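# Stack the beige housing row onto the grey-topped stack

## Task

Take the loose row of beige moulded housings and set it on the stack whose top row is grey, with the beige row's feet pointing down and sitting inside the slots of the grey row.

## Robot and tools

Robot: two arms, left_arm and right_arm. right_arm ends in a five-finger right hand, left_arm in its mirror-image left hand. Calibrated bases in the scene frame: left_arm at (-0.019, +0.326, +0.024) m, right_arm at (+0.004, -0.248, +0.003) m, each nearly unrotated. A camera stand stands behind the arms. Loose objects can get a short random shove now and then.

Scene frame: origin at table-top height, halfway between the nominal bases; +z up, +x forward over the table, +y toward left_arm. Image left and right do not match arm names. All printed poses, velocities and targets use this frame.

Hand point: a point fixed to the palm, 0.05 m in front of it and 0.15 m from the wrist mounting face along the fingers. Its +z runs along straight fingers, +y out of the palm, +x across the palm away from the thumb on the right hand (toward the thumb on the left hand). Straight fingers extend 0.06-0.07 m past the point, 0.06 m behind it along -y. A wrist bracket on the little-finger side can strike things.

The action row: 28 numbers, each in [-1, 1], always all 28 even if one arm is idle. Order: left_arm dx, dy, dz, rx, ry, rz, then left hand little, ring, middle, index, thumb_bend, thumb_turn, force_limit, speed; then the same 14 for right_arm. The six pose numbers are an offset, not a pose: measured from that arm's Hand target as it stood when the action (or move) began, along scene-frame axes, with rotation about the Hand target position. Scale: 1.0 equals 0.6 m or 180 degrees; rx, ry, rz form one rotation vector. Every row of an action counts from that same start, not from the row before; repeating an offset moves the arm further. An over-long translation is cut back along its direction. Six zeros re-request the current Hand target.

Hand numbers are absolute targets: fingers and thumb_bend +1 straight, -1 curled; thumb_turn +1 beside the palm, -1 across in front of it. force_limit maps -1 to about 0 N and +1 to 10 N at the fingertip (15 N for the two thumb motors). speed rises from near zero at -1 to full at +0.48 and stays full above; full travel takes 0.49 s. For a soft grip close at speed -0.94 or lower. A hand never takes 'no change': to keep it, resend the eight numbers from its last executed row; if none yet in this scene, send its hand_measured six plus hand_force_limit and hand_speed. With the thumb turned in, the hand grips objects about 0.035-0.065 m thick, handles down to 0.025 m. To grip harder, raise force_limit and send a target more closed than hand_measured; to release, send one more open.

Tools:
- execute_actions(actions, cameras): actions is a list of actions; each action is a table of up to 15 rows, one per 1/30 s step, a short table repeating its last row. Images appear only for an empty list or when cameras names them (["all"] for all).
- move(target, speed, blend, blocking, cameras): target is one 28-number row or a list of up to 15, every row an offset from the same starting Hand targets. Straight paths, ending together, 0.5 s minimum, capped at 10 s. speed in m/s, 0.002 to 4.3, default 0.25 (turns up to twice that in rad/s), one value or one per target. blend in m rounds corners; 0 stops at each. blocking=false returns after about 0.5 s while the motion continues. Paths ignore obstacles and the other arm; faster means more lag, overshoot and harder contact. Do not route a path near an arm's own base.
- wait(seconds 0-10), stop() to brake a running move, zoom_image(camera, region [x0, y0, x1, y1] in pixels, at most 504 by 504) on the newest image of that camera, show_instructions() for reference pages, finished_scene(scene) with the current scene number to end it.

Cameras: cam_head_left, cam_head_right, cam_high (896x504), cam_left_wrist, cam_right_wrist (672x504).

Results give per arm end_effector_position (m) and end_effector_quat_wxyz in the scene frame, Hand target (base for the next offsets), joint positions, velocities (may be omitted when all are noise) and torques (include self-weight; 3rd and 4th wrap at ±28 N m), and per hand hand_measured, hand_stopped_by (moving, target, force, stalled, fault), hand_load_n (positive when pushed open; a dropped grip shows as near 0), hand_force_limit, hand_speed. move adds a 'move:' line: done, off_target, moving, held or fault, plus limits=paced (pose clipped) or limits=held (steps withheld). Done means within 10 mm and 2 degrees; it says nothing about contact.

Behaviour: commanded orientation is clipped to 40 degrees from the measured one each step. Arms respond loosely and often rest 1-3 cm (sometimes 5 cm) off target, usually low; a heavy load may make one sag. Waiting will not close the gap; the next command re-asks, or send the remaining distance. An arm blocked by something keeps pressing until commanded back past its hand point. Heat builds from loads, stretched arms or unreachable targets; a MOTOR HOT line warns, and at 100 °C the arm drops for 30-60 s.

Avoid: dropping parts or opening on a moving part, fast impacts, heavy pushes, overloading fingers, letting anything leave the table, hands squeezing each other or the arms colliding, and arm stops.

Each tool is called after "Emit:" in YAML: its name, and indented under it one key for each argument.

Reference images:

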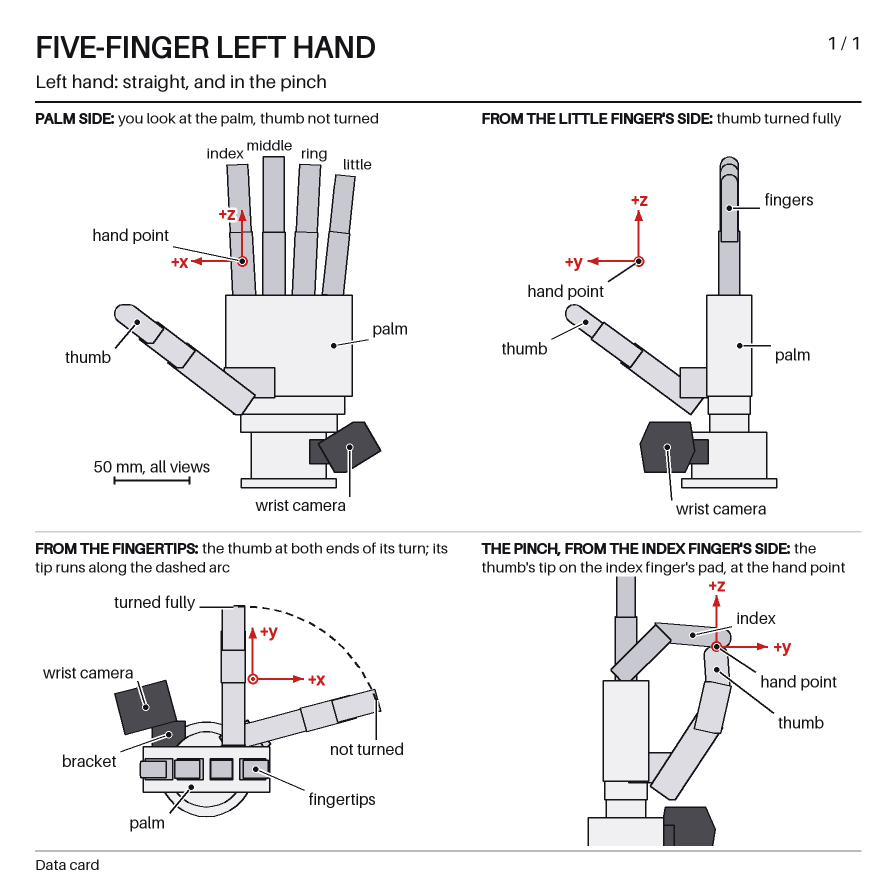

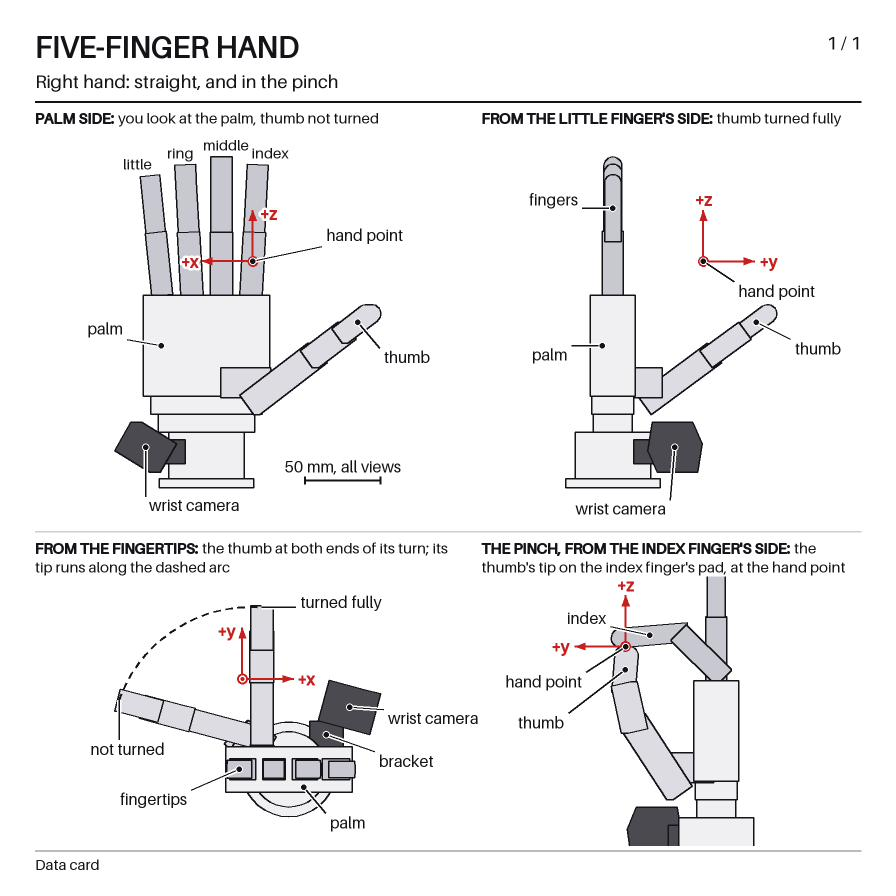

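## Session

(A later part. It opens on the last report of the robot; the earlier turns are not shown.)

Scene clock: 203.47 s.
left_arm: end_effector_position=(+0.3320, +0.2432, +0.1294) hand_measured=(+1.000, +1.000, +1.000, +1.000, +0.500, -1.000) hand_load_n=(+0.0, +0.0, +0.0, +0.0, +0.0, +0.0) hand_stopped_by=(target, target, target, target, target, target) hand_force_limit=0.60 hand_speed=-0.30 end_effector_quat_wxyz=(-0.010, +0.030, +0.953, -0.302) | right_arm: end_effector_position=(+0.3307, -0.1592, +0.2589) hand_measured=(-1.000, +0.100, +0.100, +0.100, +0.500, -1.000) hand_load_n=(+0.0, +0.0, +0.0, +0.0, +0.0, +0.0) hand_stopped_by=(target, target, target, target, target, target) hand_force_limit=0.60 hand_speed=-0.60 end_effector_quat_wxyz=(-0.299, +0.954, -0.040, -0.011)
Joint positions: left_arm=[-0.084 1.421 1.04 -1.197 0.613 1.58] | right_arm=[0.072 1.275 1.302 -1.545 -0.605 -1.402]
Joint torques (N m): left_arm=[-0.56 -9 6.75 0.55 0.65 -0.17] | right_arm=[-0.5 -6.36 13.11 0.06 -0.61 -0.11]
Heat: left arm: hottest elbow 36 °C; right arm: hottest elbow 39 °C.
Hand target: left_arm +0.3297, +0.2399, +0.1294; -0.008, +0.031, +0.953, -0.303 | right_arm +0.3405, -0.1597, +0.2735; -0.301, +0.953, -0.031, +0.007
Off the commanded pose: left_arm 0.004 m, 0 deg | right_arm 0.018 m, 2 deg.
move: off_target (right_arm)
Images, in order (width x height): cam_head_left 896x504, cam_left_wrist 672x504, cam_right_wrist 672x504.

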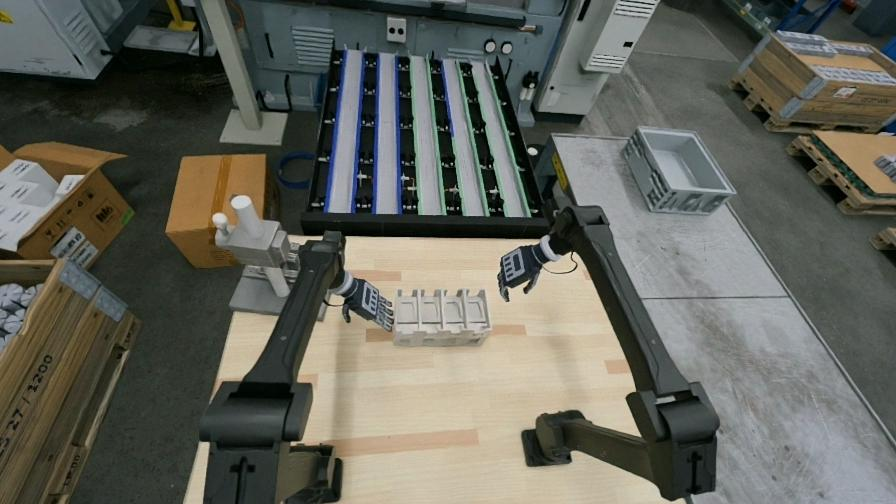

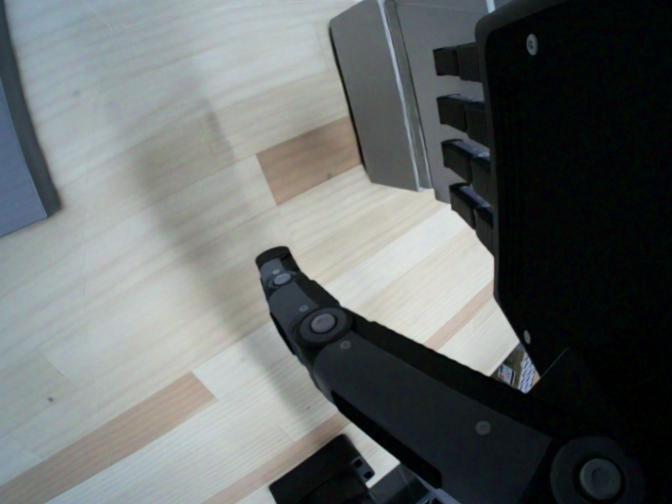

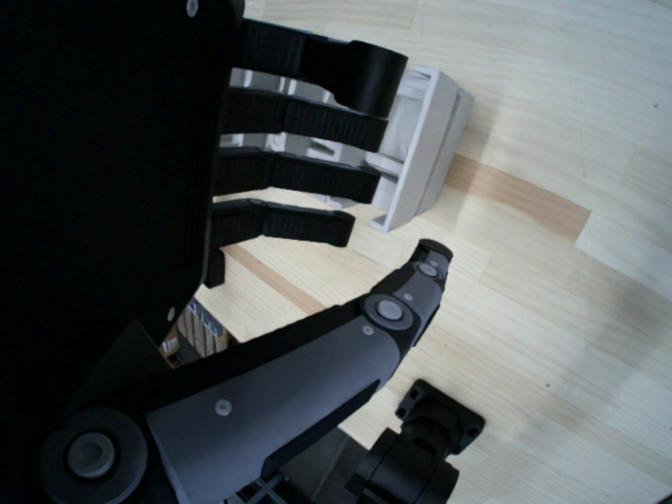

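Emit:
zoom_image:
  camera: "cam_head_left"
  region: [380, 280, 500, 350]

Emit:
wait:
  seconds: 0.1
  cameras: ["cam_high","cam_head_left","cam_head_right"]

Emit:
zoom_image:
  camera: "cam_high"
  region: [340, 150, 480, 290]

Emit:
zoom_image:
  camera: "cam_head_left"
  region: [385, 305, 445, 355]

Emit:
zoom_image:
  camera: "cam_head_left"
  region: [440, 305, 500, 355]

Emit:
zoom_image:
  camera: "cam_head_right"
  region: [380, 280, 500, 350]

Scaled by 4.200 from the camera's 896x504 image, which has a finer 1280x720 frame.

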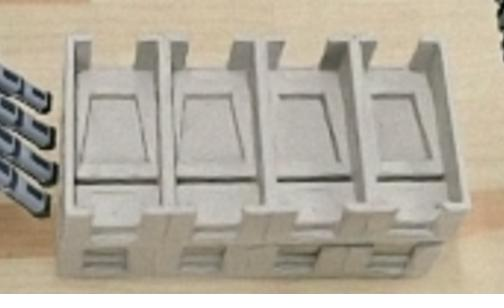

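Scene clock: 209.93 s.
left_arm: end_effector_position=(+0.3319, +0.2431, +0.1295) hand_measured=(+1.000, +1.000, +1.000, +1.000, +0.500, -1.000) hand_load_n=(+0.0, +0.0, +0.0, +0.0, +0.0, +0.0) hand_stopped_by=(target, target, target, target, target, target) hand_force_limit=0.60 hand_speed=-0.30 end_effector_quat_wxyz=(-0.010, +0.030, +0.953, -0.302) | right_arm: end_effector_position=(+0.3307, -0.1592, +0.2589) hand_measured=(-1.000, +0.100, +0.100, +0.100, +0.500, -1.000) hand_load_n=(+0.0, +0.0, +0.0, +0.0, +0.0, +0.0) hand_stopped_by=(target, target, target, target, target, target) hand_force_limit=0.60 hand_speed=-0.60 end_effector_quat_wxyz=(-0.299, +0.954, -0.040, -0.011)
Joint positions: left_arm=[-0.084 1.421 1.04 -1.197 0.613 1.58] | right_arm=[0.072 1.275 1.302 -1.545 -0.605 -1.402]
Joint torques (N m): left_arm=[-0.56 -9 6.74 0.55 0.65 -0.18] | right_arm=[-0.5 -6.36 13.14 0.05 -0.61 -0.11]
Heat: left arm: hottest elbow 35 °C; right arm: hottest elbow 40 °C.
Hand target: left_arm +0.3297, +0.2399, +0.1294; -0.008, +0.031, +0.953, -0.303 | right_arm +0.3405, -0.1597, +0.2735; -0.301, +0.953, -0.031, +0.007
Off the commanded pose: left_arm 0.004 m, 0 deg | right_arm 0.018 m, 2 deg.
wait: 0.10 s; at rest from the start
Images, in order (width x height): cam_head_left 896x504, cam_head_right 896x504, cam_high 896x504.

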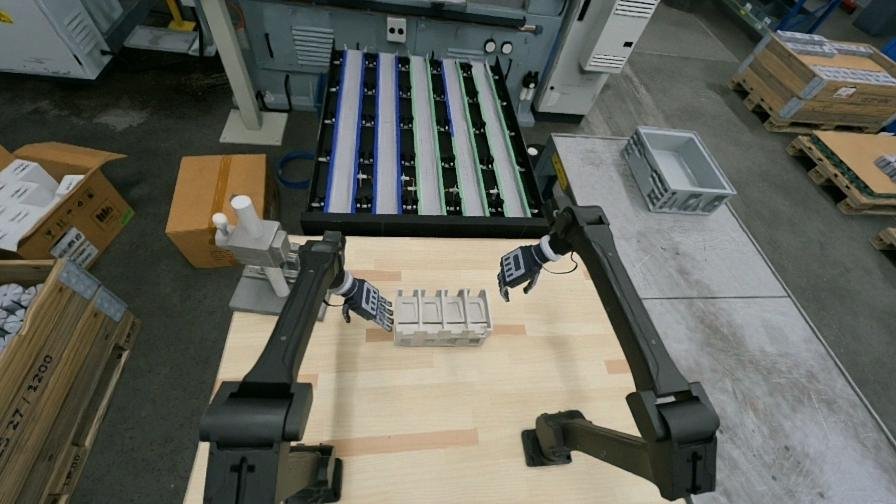

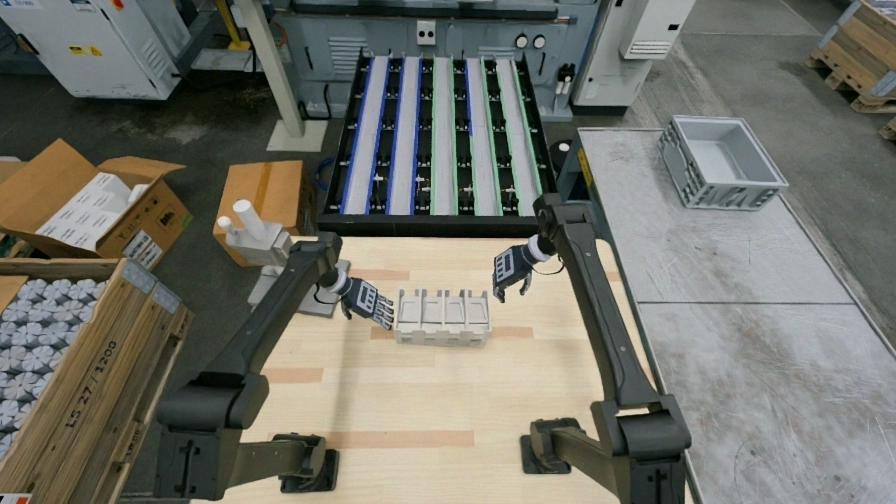

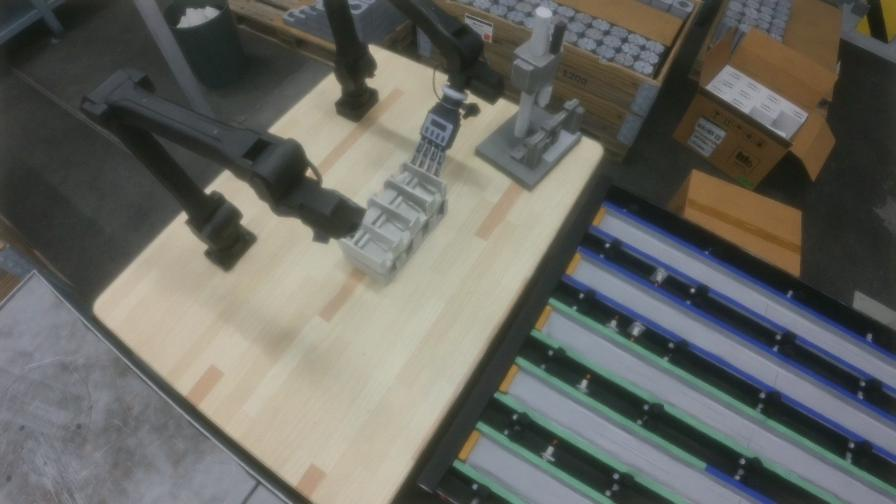

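Scaled by 3.600 from the camera's 896x504 image, which has a finer 1280x720 frame.

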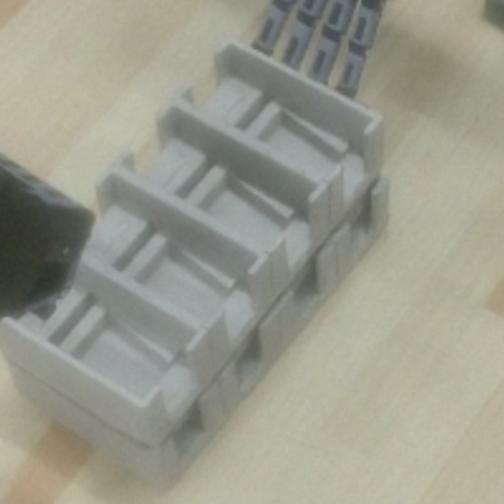

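Scaled by 8.400 from the camera's 896x504 image, which has a finer 1280x720 frame.

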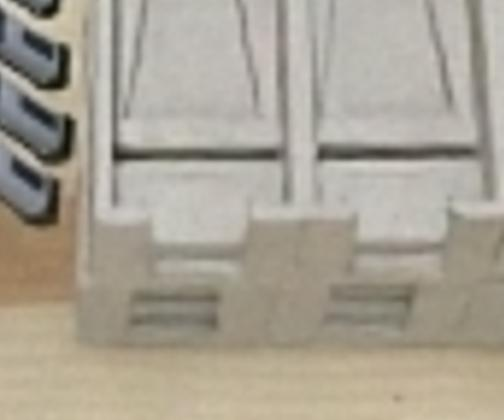

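Scaled by 8.400 from the camera's 896x504 image, which has a finer 1280x720 frame.

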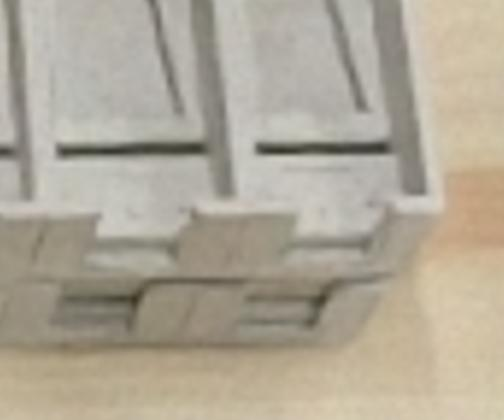

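Scaled by 4.200 from the camera's 896x504 image, which has a finer 1280x720 frame.

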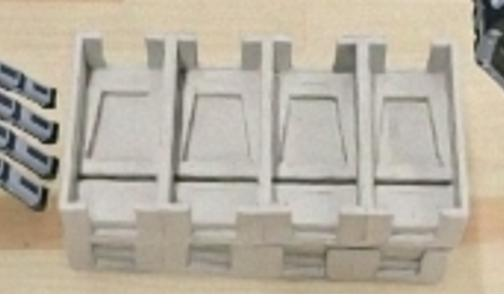

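Emit:
wait:
  seconds: 0.1
  cameras: ["cam_left_wrist","cam_right_wrist"]

Emit:
zoom_image:
  camera: "cam_left_wrist"
  region: [320, 0, 500, 210]

Emit:
zoom_image:
  camera: "cam_right_wrist"
  region: [400, 50, 490, 140]

Emit:
zoom_image:
  camera: "cam_right_wrist"
  region: [370, 140, 460, 230]

Scene clock: 217.67 s.
left_arm: end_effector_position=(+0.3319, +0.2431, +0.1295) hand_measured=(+1.000, +1.000, +1.000, +1.000, +0.500, -1.000) hand_load_n=(+0.0, -0.5, +0.0, +0.0, +0.0, +0.0) hand_stopped_by=(target, target, target, target, target, target) hand_force_limit=0.60 hand_speed=-0.30 end_effector_quat_wxyz=(-0.010, +0.030, +0.953, -0.302) | right_arm: end_effector_position=(+0.3307, -0.1592, +0.2589) hand_measured=(-1.000, +0.100, +0.100, +0.100, +0.500, -1.000) hand_load_n=(+0.0, +0.0, +0.0, +0.0, +0.0, +0.0) hand_stopped_by=(target, target, target, target, target, target) hand_force_limit=0.60 hand_speed=-0.60 end_effector_quat_wxyz=(-0.299, +0.954, -0.040, -0.011)
Joint positions: left_arm=[-0.084 1.421 1.04 -1.197 0.613 1.58] | right_arm=[0.072 1.275 1.302 -1.545 -0.605 -1.402]
Joint torques (N m): left_arm=[-0.62 -9.05 6.75 0.57 0.64 -0.18] | right_arm=[-0.5 -6.36 13.11 0.05 -0.6 -0.11]
Heat: left arm: hottest elbow 35 °C; right arm: hottest elbow 40 °C.
Hand target: left_arm +0.3297, +0.2399, +0.1294; -0.008, +0.031, +0.953, -0.303 | right_arm +0.3405, -0.1597, +0.2735; -0.301, +0.953, -0.031, +0.007
Off the commanded pose: left_arm 0.004 m, 0 deg | right_arm 0.018 m, 2 deg.
wait: 0.10 s; at rest from the start
Images, in order (width x height): cam_left_wrist 672x504, cam_right_wrist 672x504.

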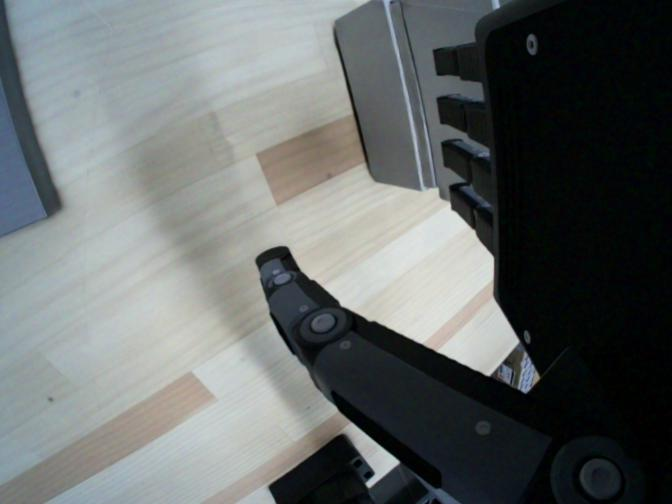

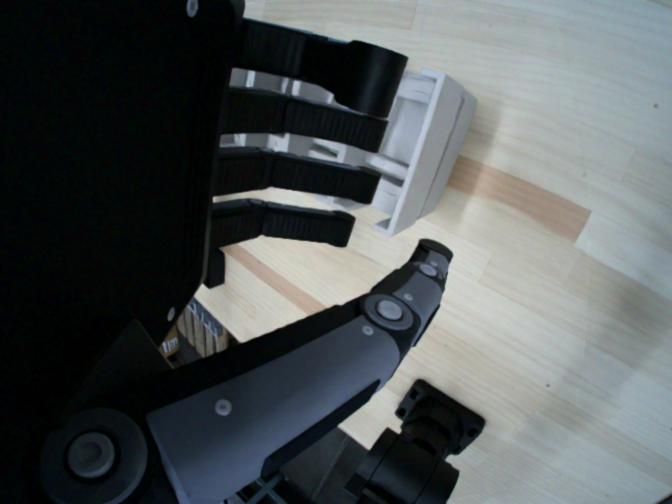

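Scaled by 2.400 from the camera's 672x504 image, which has a finer 960x720 frame.

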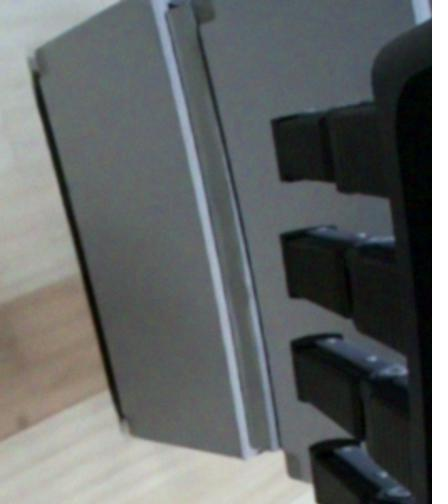

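Scaled by 5.600 from the camera's 672x504 image, which has a finer 960x720 frame.

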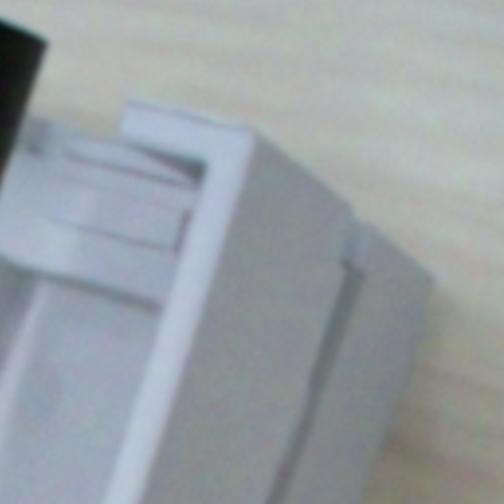

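Scaled by 5.600 from the camera's 672x504 image, which has a finer 960x720 frame.

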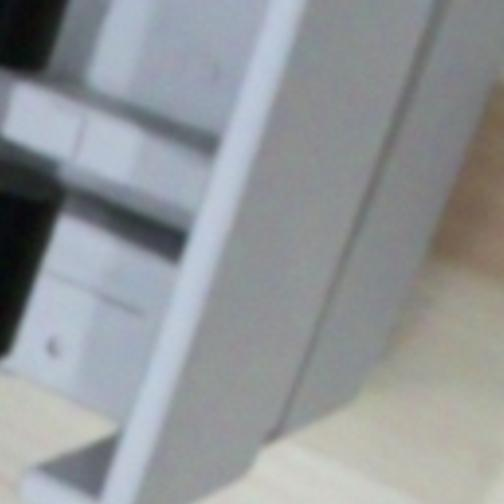

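Emit:
move:
  target:
    - [0,0,0,0,0,0,1,1,1,1,0.5,-1,0.6,-0.3,-0.0425,-0.1255,0,0,0,0,1,1,1,1,0.5,-1,0.6,0]
    - [0,0,0,0,0,0,1,1,1,1,0.5,-1,0.6,-0.3,-0.0425,-0.1255,-0.2375,0,0,0,1,1,1,1,0.5,-1,0.6,0]
    - [0,0,0,0,0,0,1,1,1,1,0.5,-1,0.6,-0.3,-0.0425,-0.09,-0.2375,0,0,0,1,1,1,1,0.5,-1,0.6,0]
  speed: 0.15
  blend: [0.02,0.01,0]
  cameras: ["all"]

Emit:
zoom_image:
  camera: "cam_right_wrist"
  region: [200, 0, 400, 210]

Emit:
zoom_image:
  camera: "cam_left_wrist"
  region: [300, 0, 500, 210]

Scene clock: 225.50 s.
left_arm: end_effector_position=(+0.3319, +0.2431, +0.1295) hand_measured=(+1.000, +1.000, +1.000, +1.000, +0.500, -1.000) hand_load_n=(+0.0, -0.5, +0.0, +0.0, -0.5, +0.0) hand_stopped_by=(target, target, target, target, target, target) hand_force_limit=0.60 hand_speed=-0.30 end_effector_quat_wxyz=(-0.010, +0.030, +0.953, -0.302) | right_arm: end_effector_position=(+0.3163, -0.2187, +0.1346) hand_measured=(+1.000, +1.000, +1.000, +1.000, +0.500, -1.000) hand_load_n=(+0.0, +0.0, -1.0, +0.0, +0.0, +0.0) hand_stopped_by=(target, target, target, target, target, target) hand_force_limit=0.60 hand_speed=0.00 end_effector_quat_wxyz=(-0.298, +0.954, -0.029, +0.010)
Joint positions: left_arm=[-0.084 1.421 1.04 -1.197 0.613 1.58] | right_arm=[-0.096 1.277 0.977 -1.295 -0.604 -1.614]
Joint torques (N m): left_arm=[-0.62 -9.05 6.75 0.55 0.65 -0.18] | right_arm=[0.5 -5.71 8.09 0.69 -0.86 0.14]
Heat: left arm: hottest elbow 35 °C; right arm: hottest elbow 41 °C.
Hand target: left_arm +0.3297, +0.2399, +0.1294; -0.008, +0.031, +0.953, -0.303 | right_arm +0.3149, -0.2136, +0.1310; -0.301, +0.953, -0.031, +0.007
Off the commanded pose: left_arm 0.004 m, 0 deg | right_arm 0.006 m, 1 deg.
move: done

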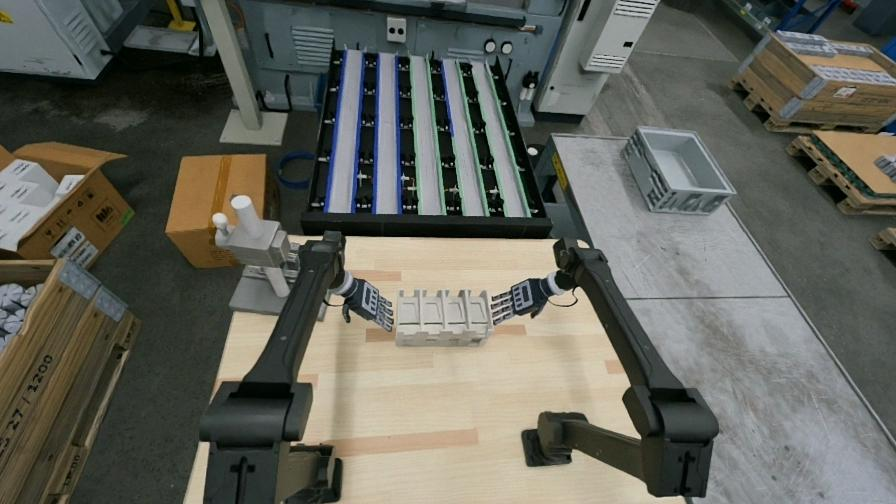

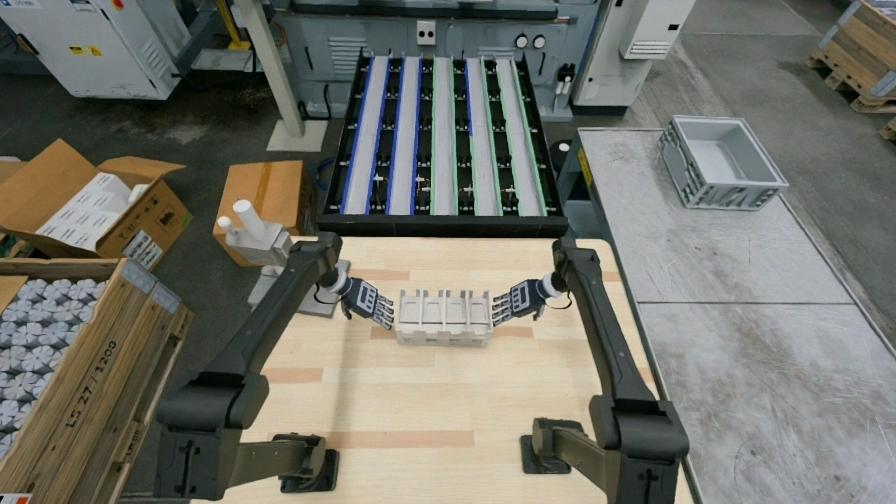

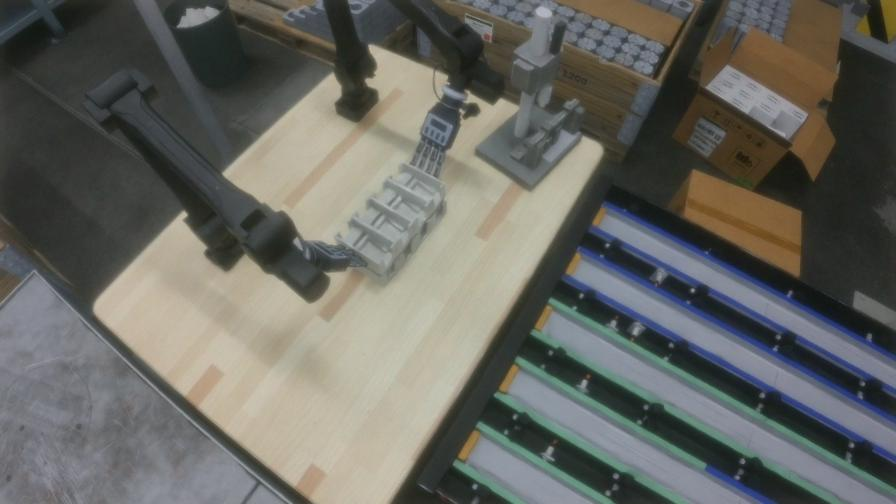

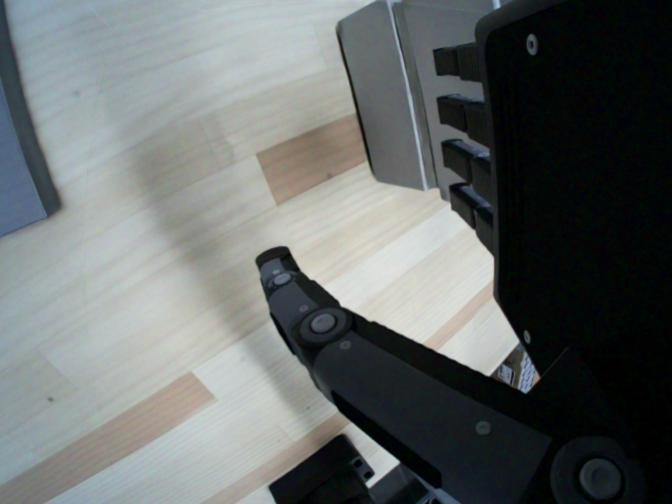

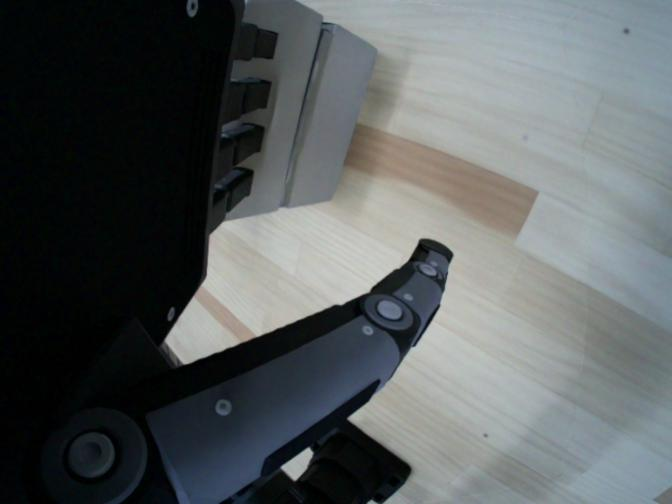

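Scaled by 2.400 from the camera's 672x504 image, which has a finer 960x720 frame.

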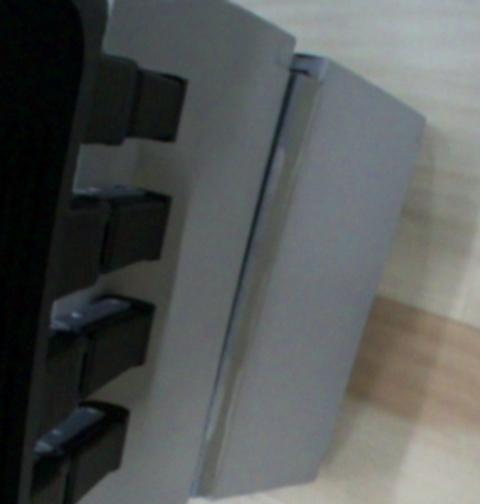

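Scaled by 2.400 from the camera's 672x504 image, which has a finer 960x720 frame.

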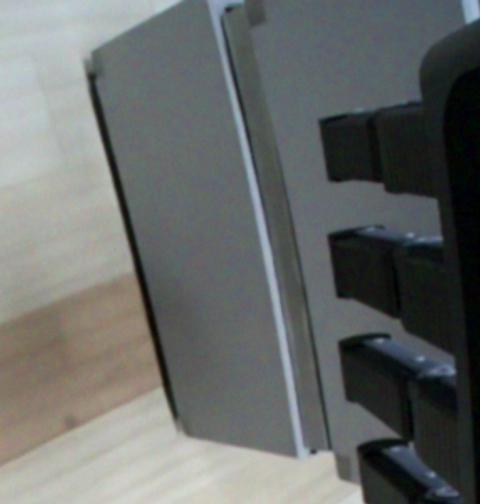

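Emit:
move:
  target:
    - [0,0.05,0,0,0,0,1,1,1,1,0.5,-1,0.6,-0.3,0,-0.05,0,0,0,0,1,1,1,1,0.5,-1,0.6,0]
    - [0,0.08,0.05,0,0,0,1,1,1,1,0.5,-1,0.6,-0.3,0,-0.08,0.05,0,0,0,1,1,1,1,0.5,-1,0.6,0]
  speed: 0.12
  blend: 0.01
  cameras: ["all"]

Emit:
zoom_image:
  camera: "cam_head_left"
  region: [380, 280, 500, 350]

Emit:
zoom_image:
  camera: "cam_high"
  region: [330, 160, 450, 290]

Emit:
zoom_image:
  camera: "cam_right_wrist"
  region: [200, 0, 400, 210]

Scene clock: 230.83 s.
left_arm: end_effector_position=(+0.3087, +0.2840, +0.1384) hand_measured=(+1.000, +1.000, +1.000, +1.000, +0.500, -1.000) hand_load_n=(+0.0, +0.0, +0.0, +0.0, +0.0, +0.0) hand_stopped_by=(target, target, target, target, target, target) hand_force_limit=0.60 hand_speed=-0.30 end_effector_quat_wxyz=(-0.038, +0.022, +0.951, -0.305) | right_arm: end_effector_position=(+0.3024, -0.2565, +0.1524) hand_measured=(+1.000, +1.000, +1.000, +1.000, +0.500, -1.000) hand_load_n=(+0.0, +0.0, +0.0, +0.0, +0.0, +0.0) hand_stopped_by=(target, target, target, target, target, target) hand_force_limit=0.60 hand_speed=0.00 end_effector_quat_wxyz=(-0.303, +0.952, -0.037, -0.004)
Joint positions: left_arm=[0.025 1.41 1.044 -1.349 0.61 1.717] | right_arm=[-0.217 1.283 1.025 -1.45 -0.603 -1.756]
Joint torques (N m): left_arm=[0.44 -9 11.92 -0.32 0.53 -0.04] | right_arm=[-0.73 -5.01 12.16 -0.23 -0.48 -0.1]
Heat: left arm: hottest elbow 35 °C; right arm: hottest elbow 40 °C.
Hand target: left_arm +0.3297, +0.2880, +0.1594; -0.008, +0.031, +0.953, -0.302 | right_arm +0.3148, -0.2615, +0.1611; -0.301, +0.953, -0.031, +0.007
Off the commanded pose: left_arm 0.030 m, 4 deg | right_arm 0.016 m, 1 deg.
move: off_target (left_arm, right_arm)

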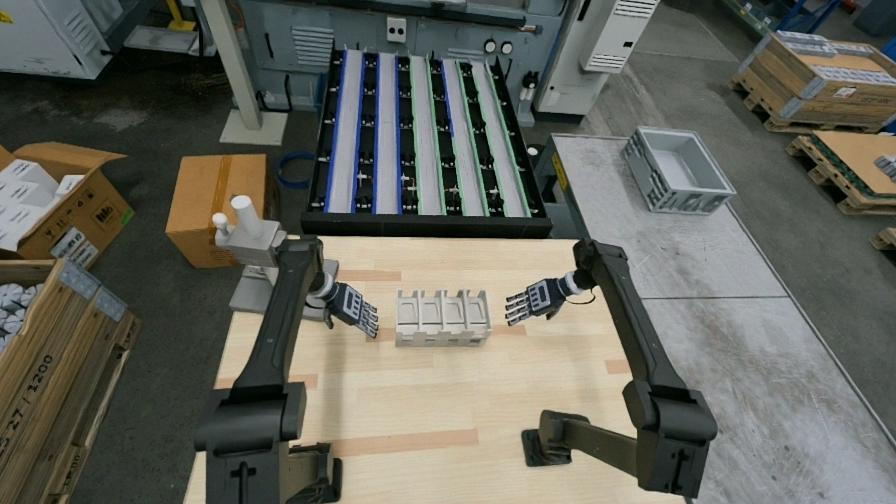

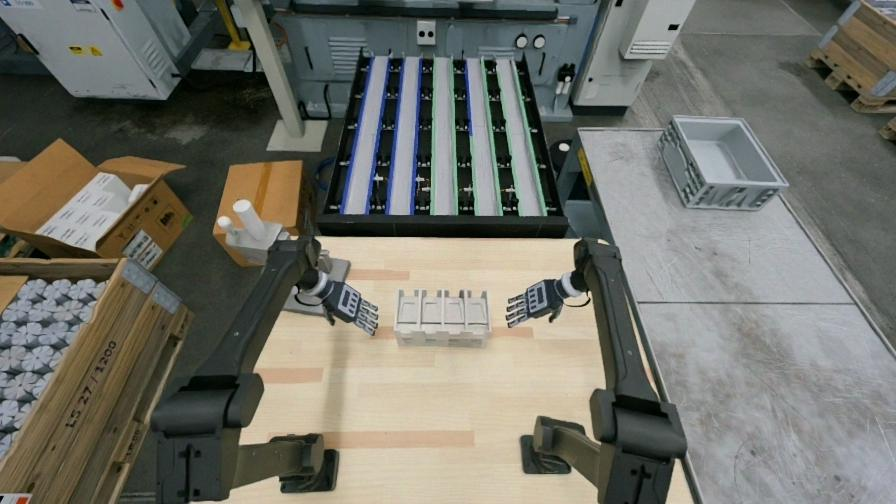

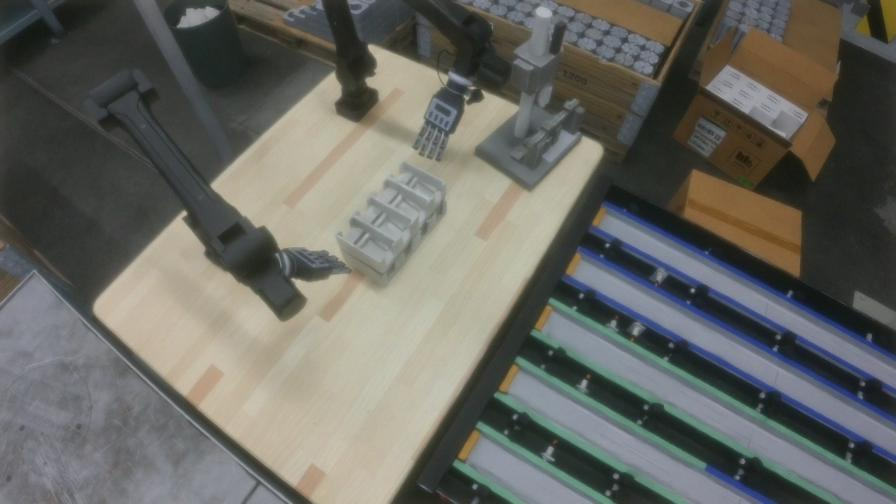

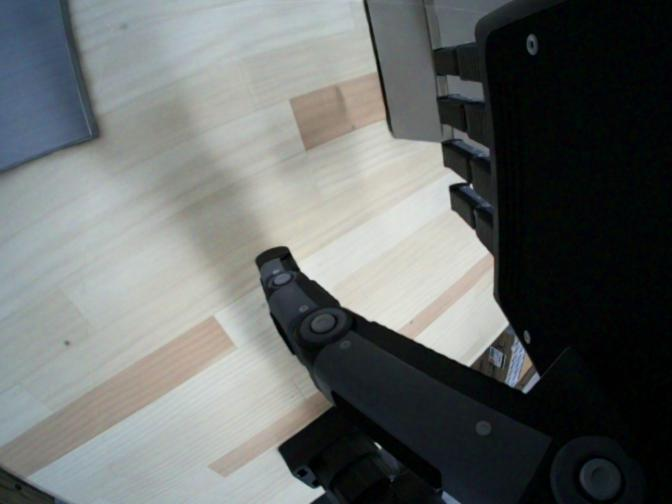

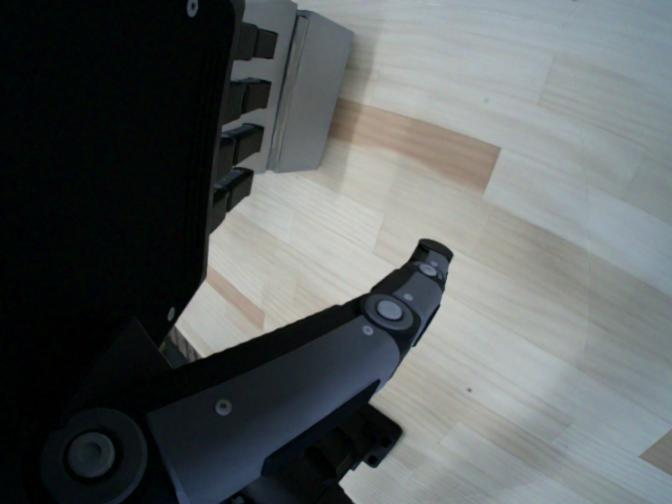

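Scaled by 4.200 from the camera's 896x504 image, which has a finer 1280x720 frame.

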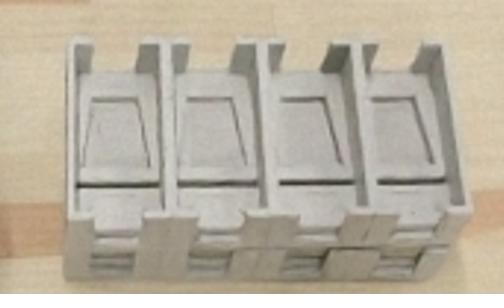

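Scaled by 3.877 from the camera's 896x504 image, which has a finer 1280x720 frame.

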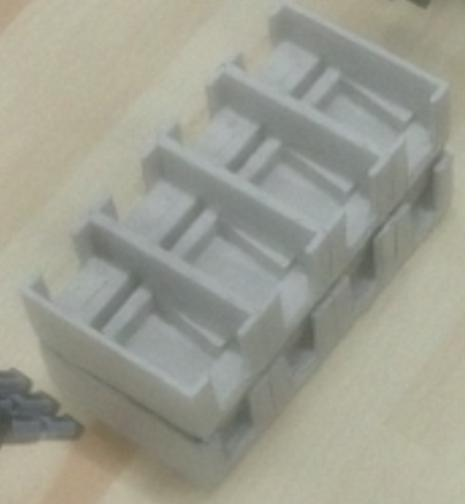

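Scaled by 2.400 from the camera's 672x504 image, which has a finer 960x720 frame.

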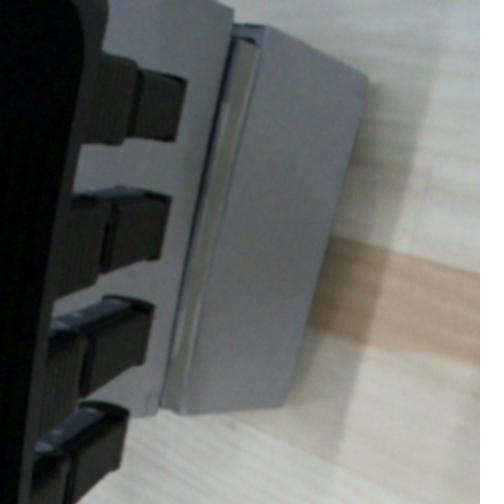

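Emit:
move:
  target:
    - [0,0,0,0,0,0,1,1,1,1,0.5,-1,0.6,-0.3,0,0.055,-0.048,0,0,0,1,1,1,1,0.5,-1,0.6,0]
    - [0,0,0,0,0,0,1,1,1,1,0.5,-1,0.6,-0.3,0,0.1,-0.048,0,0,0,1,1,1,1,0.5,-1,0.6,0]
  speed: [0.15,0.05]
  cameras: ["cam_head_left","cam_high","cam_right_wrist"]

Emit:
zoom_image:
  camera: "cam_head_left"
  region: [380, 280, 500, 350]

Emit:
zoom_image:
  camera: "cam_high"
  region: [330, 160, 450, 290]

Emit:
zoom_image:
  camera: "cam_right_wrist"
  region: [200, 0, 400, 210]

Scene clock: 235.53 s.
left_arm: end_effector_position=(+0.3087, +0.2840, +0.1384) hand_measured=(+1.000, +1.000, +1.000, +1.000, +0.500, -1.000) hand_load_n=(+0.0, +0.0, -0.5, +0.0, +0.0, +0.0) hand_stopped_by=(target, target, target, target, target, target) hand_force_limit=0.60 hand_speed=-0.30 end_effector_quat_wxyz=(-0.038, +0.022, +0.951, -0.305) | right_arm: end_effector_position=(+0.3171, -0.2088, +0.1345) hand_measured=(+1.000, +1.000, +1.000, +1.000, +0.500, -1.000) hand_load_n=(+0.0, +0.0, -2.0, +0.0, +0.0, +0.0) hand_stopped_by=(target, target, target, target, target, target) hand_force_limit=0.60 hand_speed=0.00 end_effector_quat_wxyz=(-0.297, +0.954, -0.032, +0.009)
Joint positions: left_arm=[0.025 1.41 1.044 -1.349 0.61 1.717] | right_arm=[-0.066 1.274 0.975 -1.275 -0.603 -1.573]
Joint torques (N m): left_arm=[0.44 -8.94 11.99 -0.32 0.53 -0.04] | right_arm=[0.97 -6.07 7.99 0.69 -0.95 0.16]
Heat: left arm: hottest elbow 35 °C; right arm: hottest elbow 40 °C.
Hand target: left_arm +0.3297, +0.2880, +0.1594; -0.008, +0.031, +0.953, -0.302 | right_arm +0.3149, -0.2016, +0.1322; -0.301, +0.953, -0.031, +0.007
Off the commanded pose: left_arm 0.030 m, 4 deg | right_arm 0.008 m, 1 deg.
move: off_target (left_arm)
Images, in order (width x height): cam_head_left 896x504, cam_high 896x504, cam_right_wrist 672x504.

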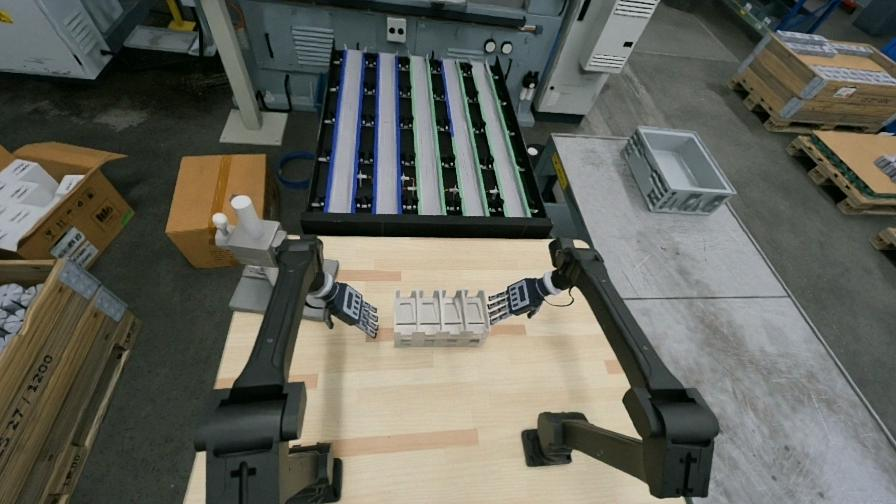

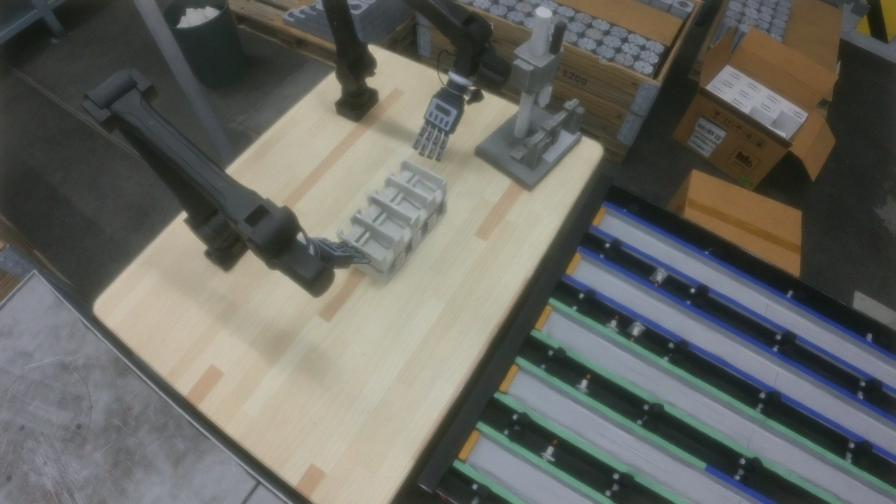

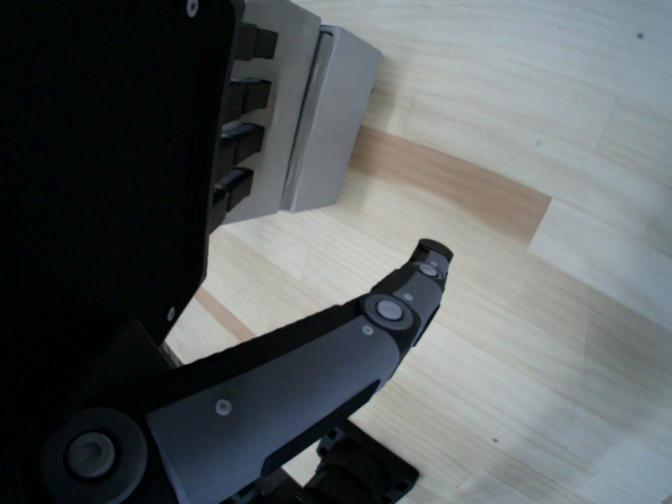

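Scaled by 4.200 from the camera's 896x504 image, which has a finer 1280x720 frame.

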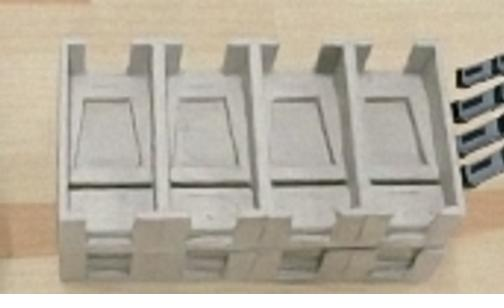

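Scaled by 3.877 from the camera's 896x504 image, which has a finer 1280x720 frame.

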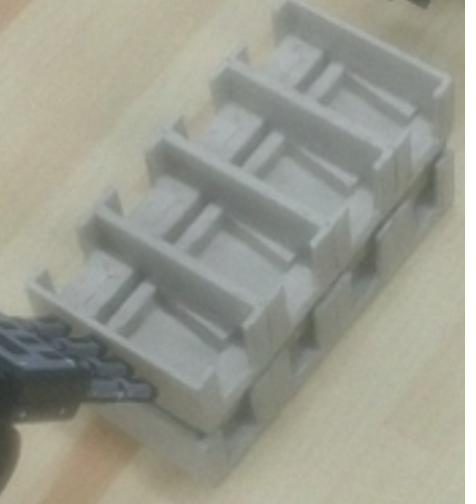

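Scaled by 2.400 from the camera's 672x504 image, which has a finer 960x720 frame.

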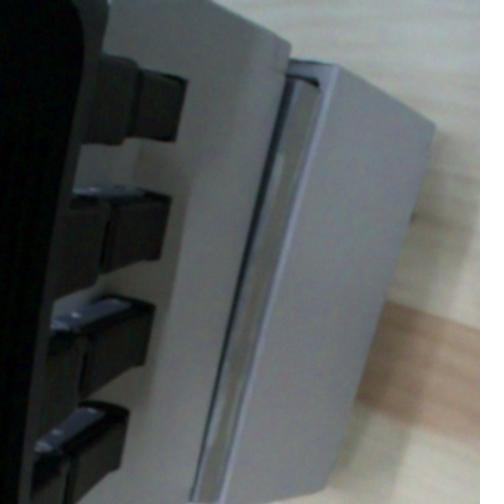

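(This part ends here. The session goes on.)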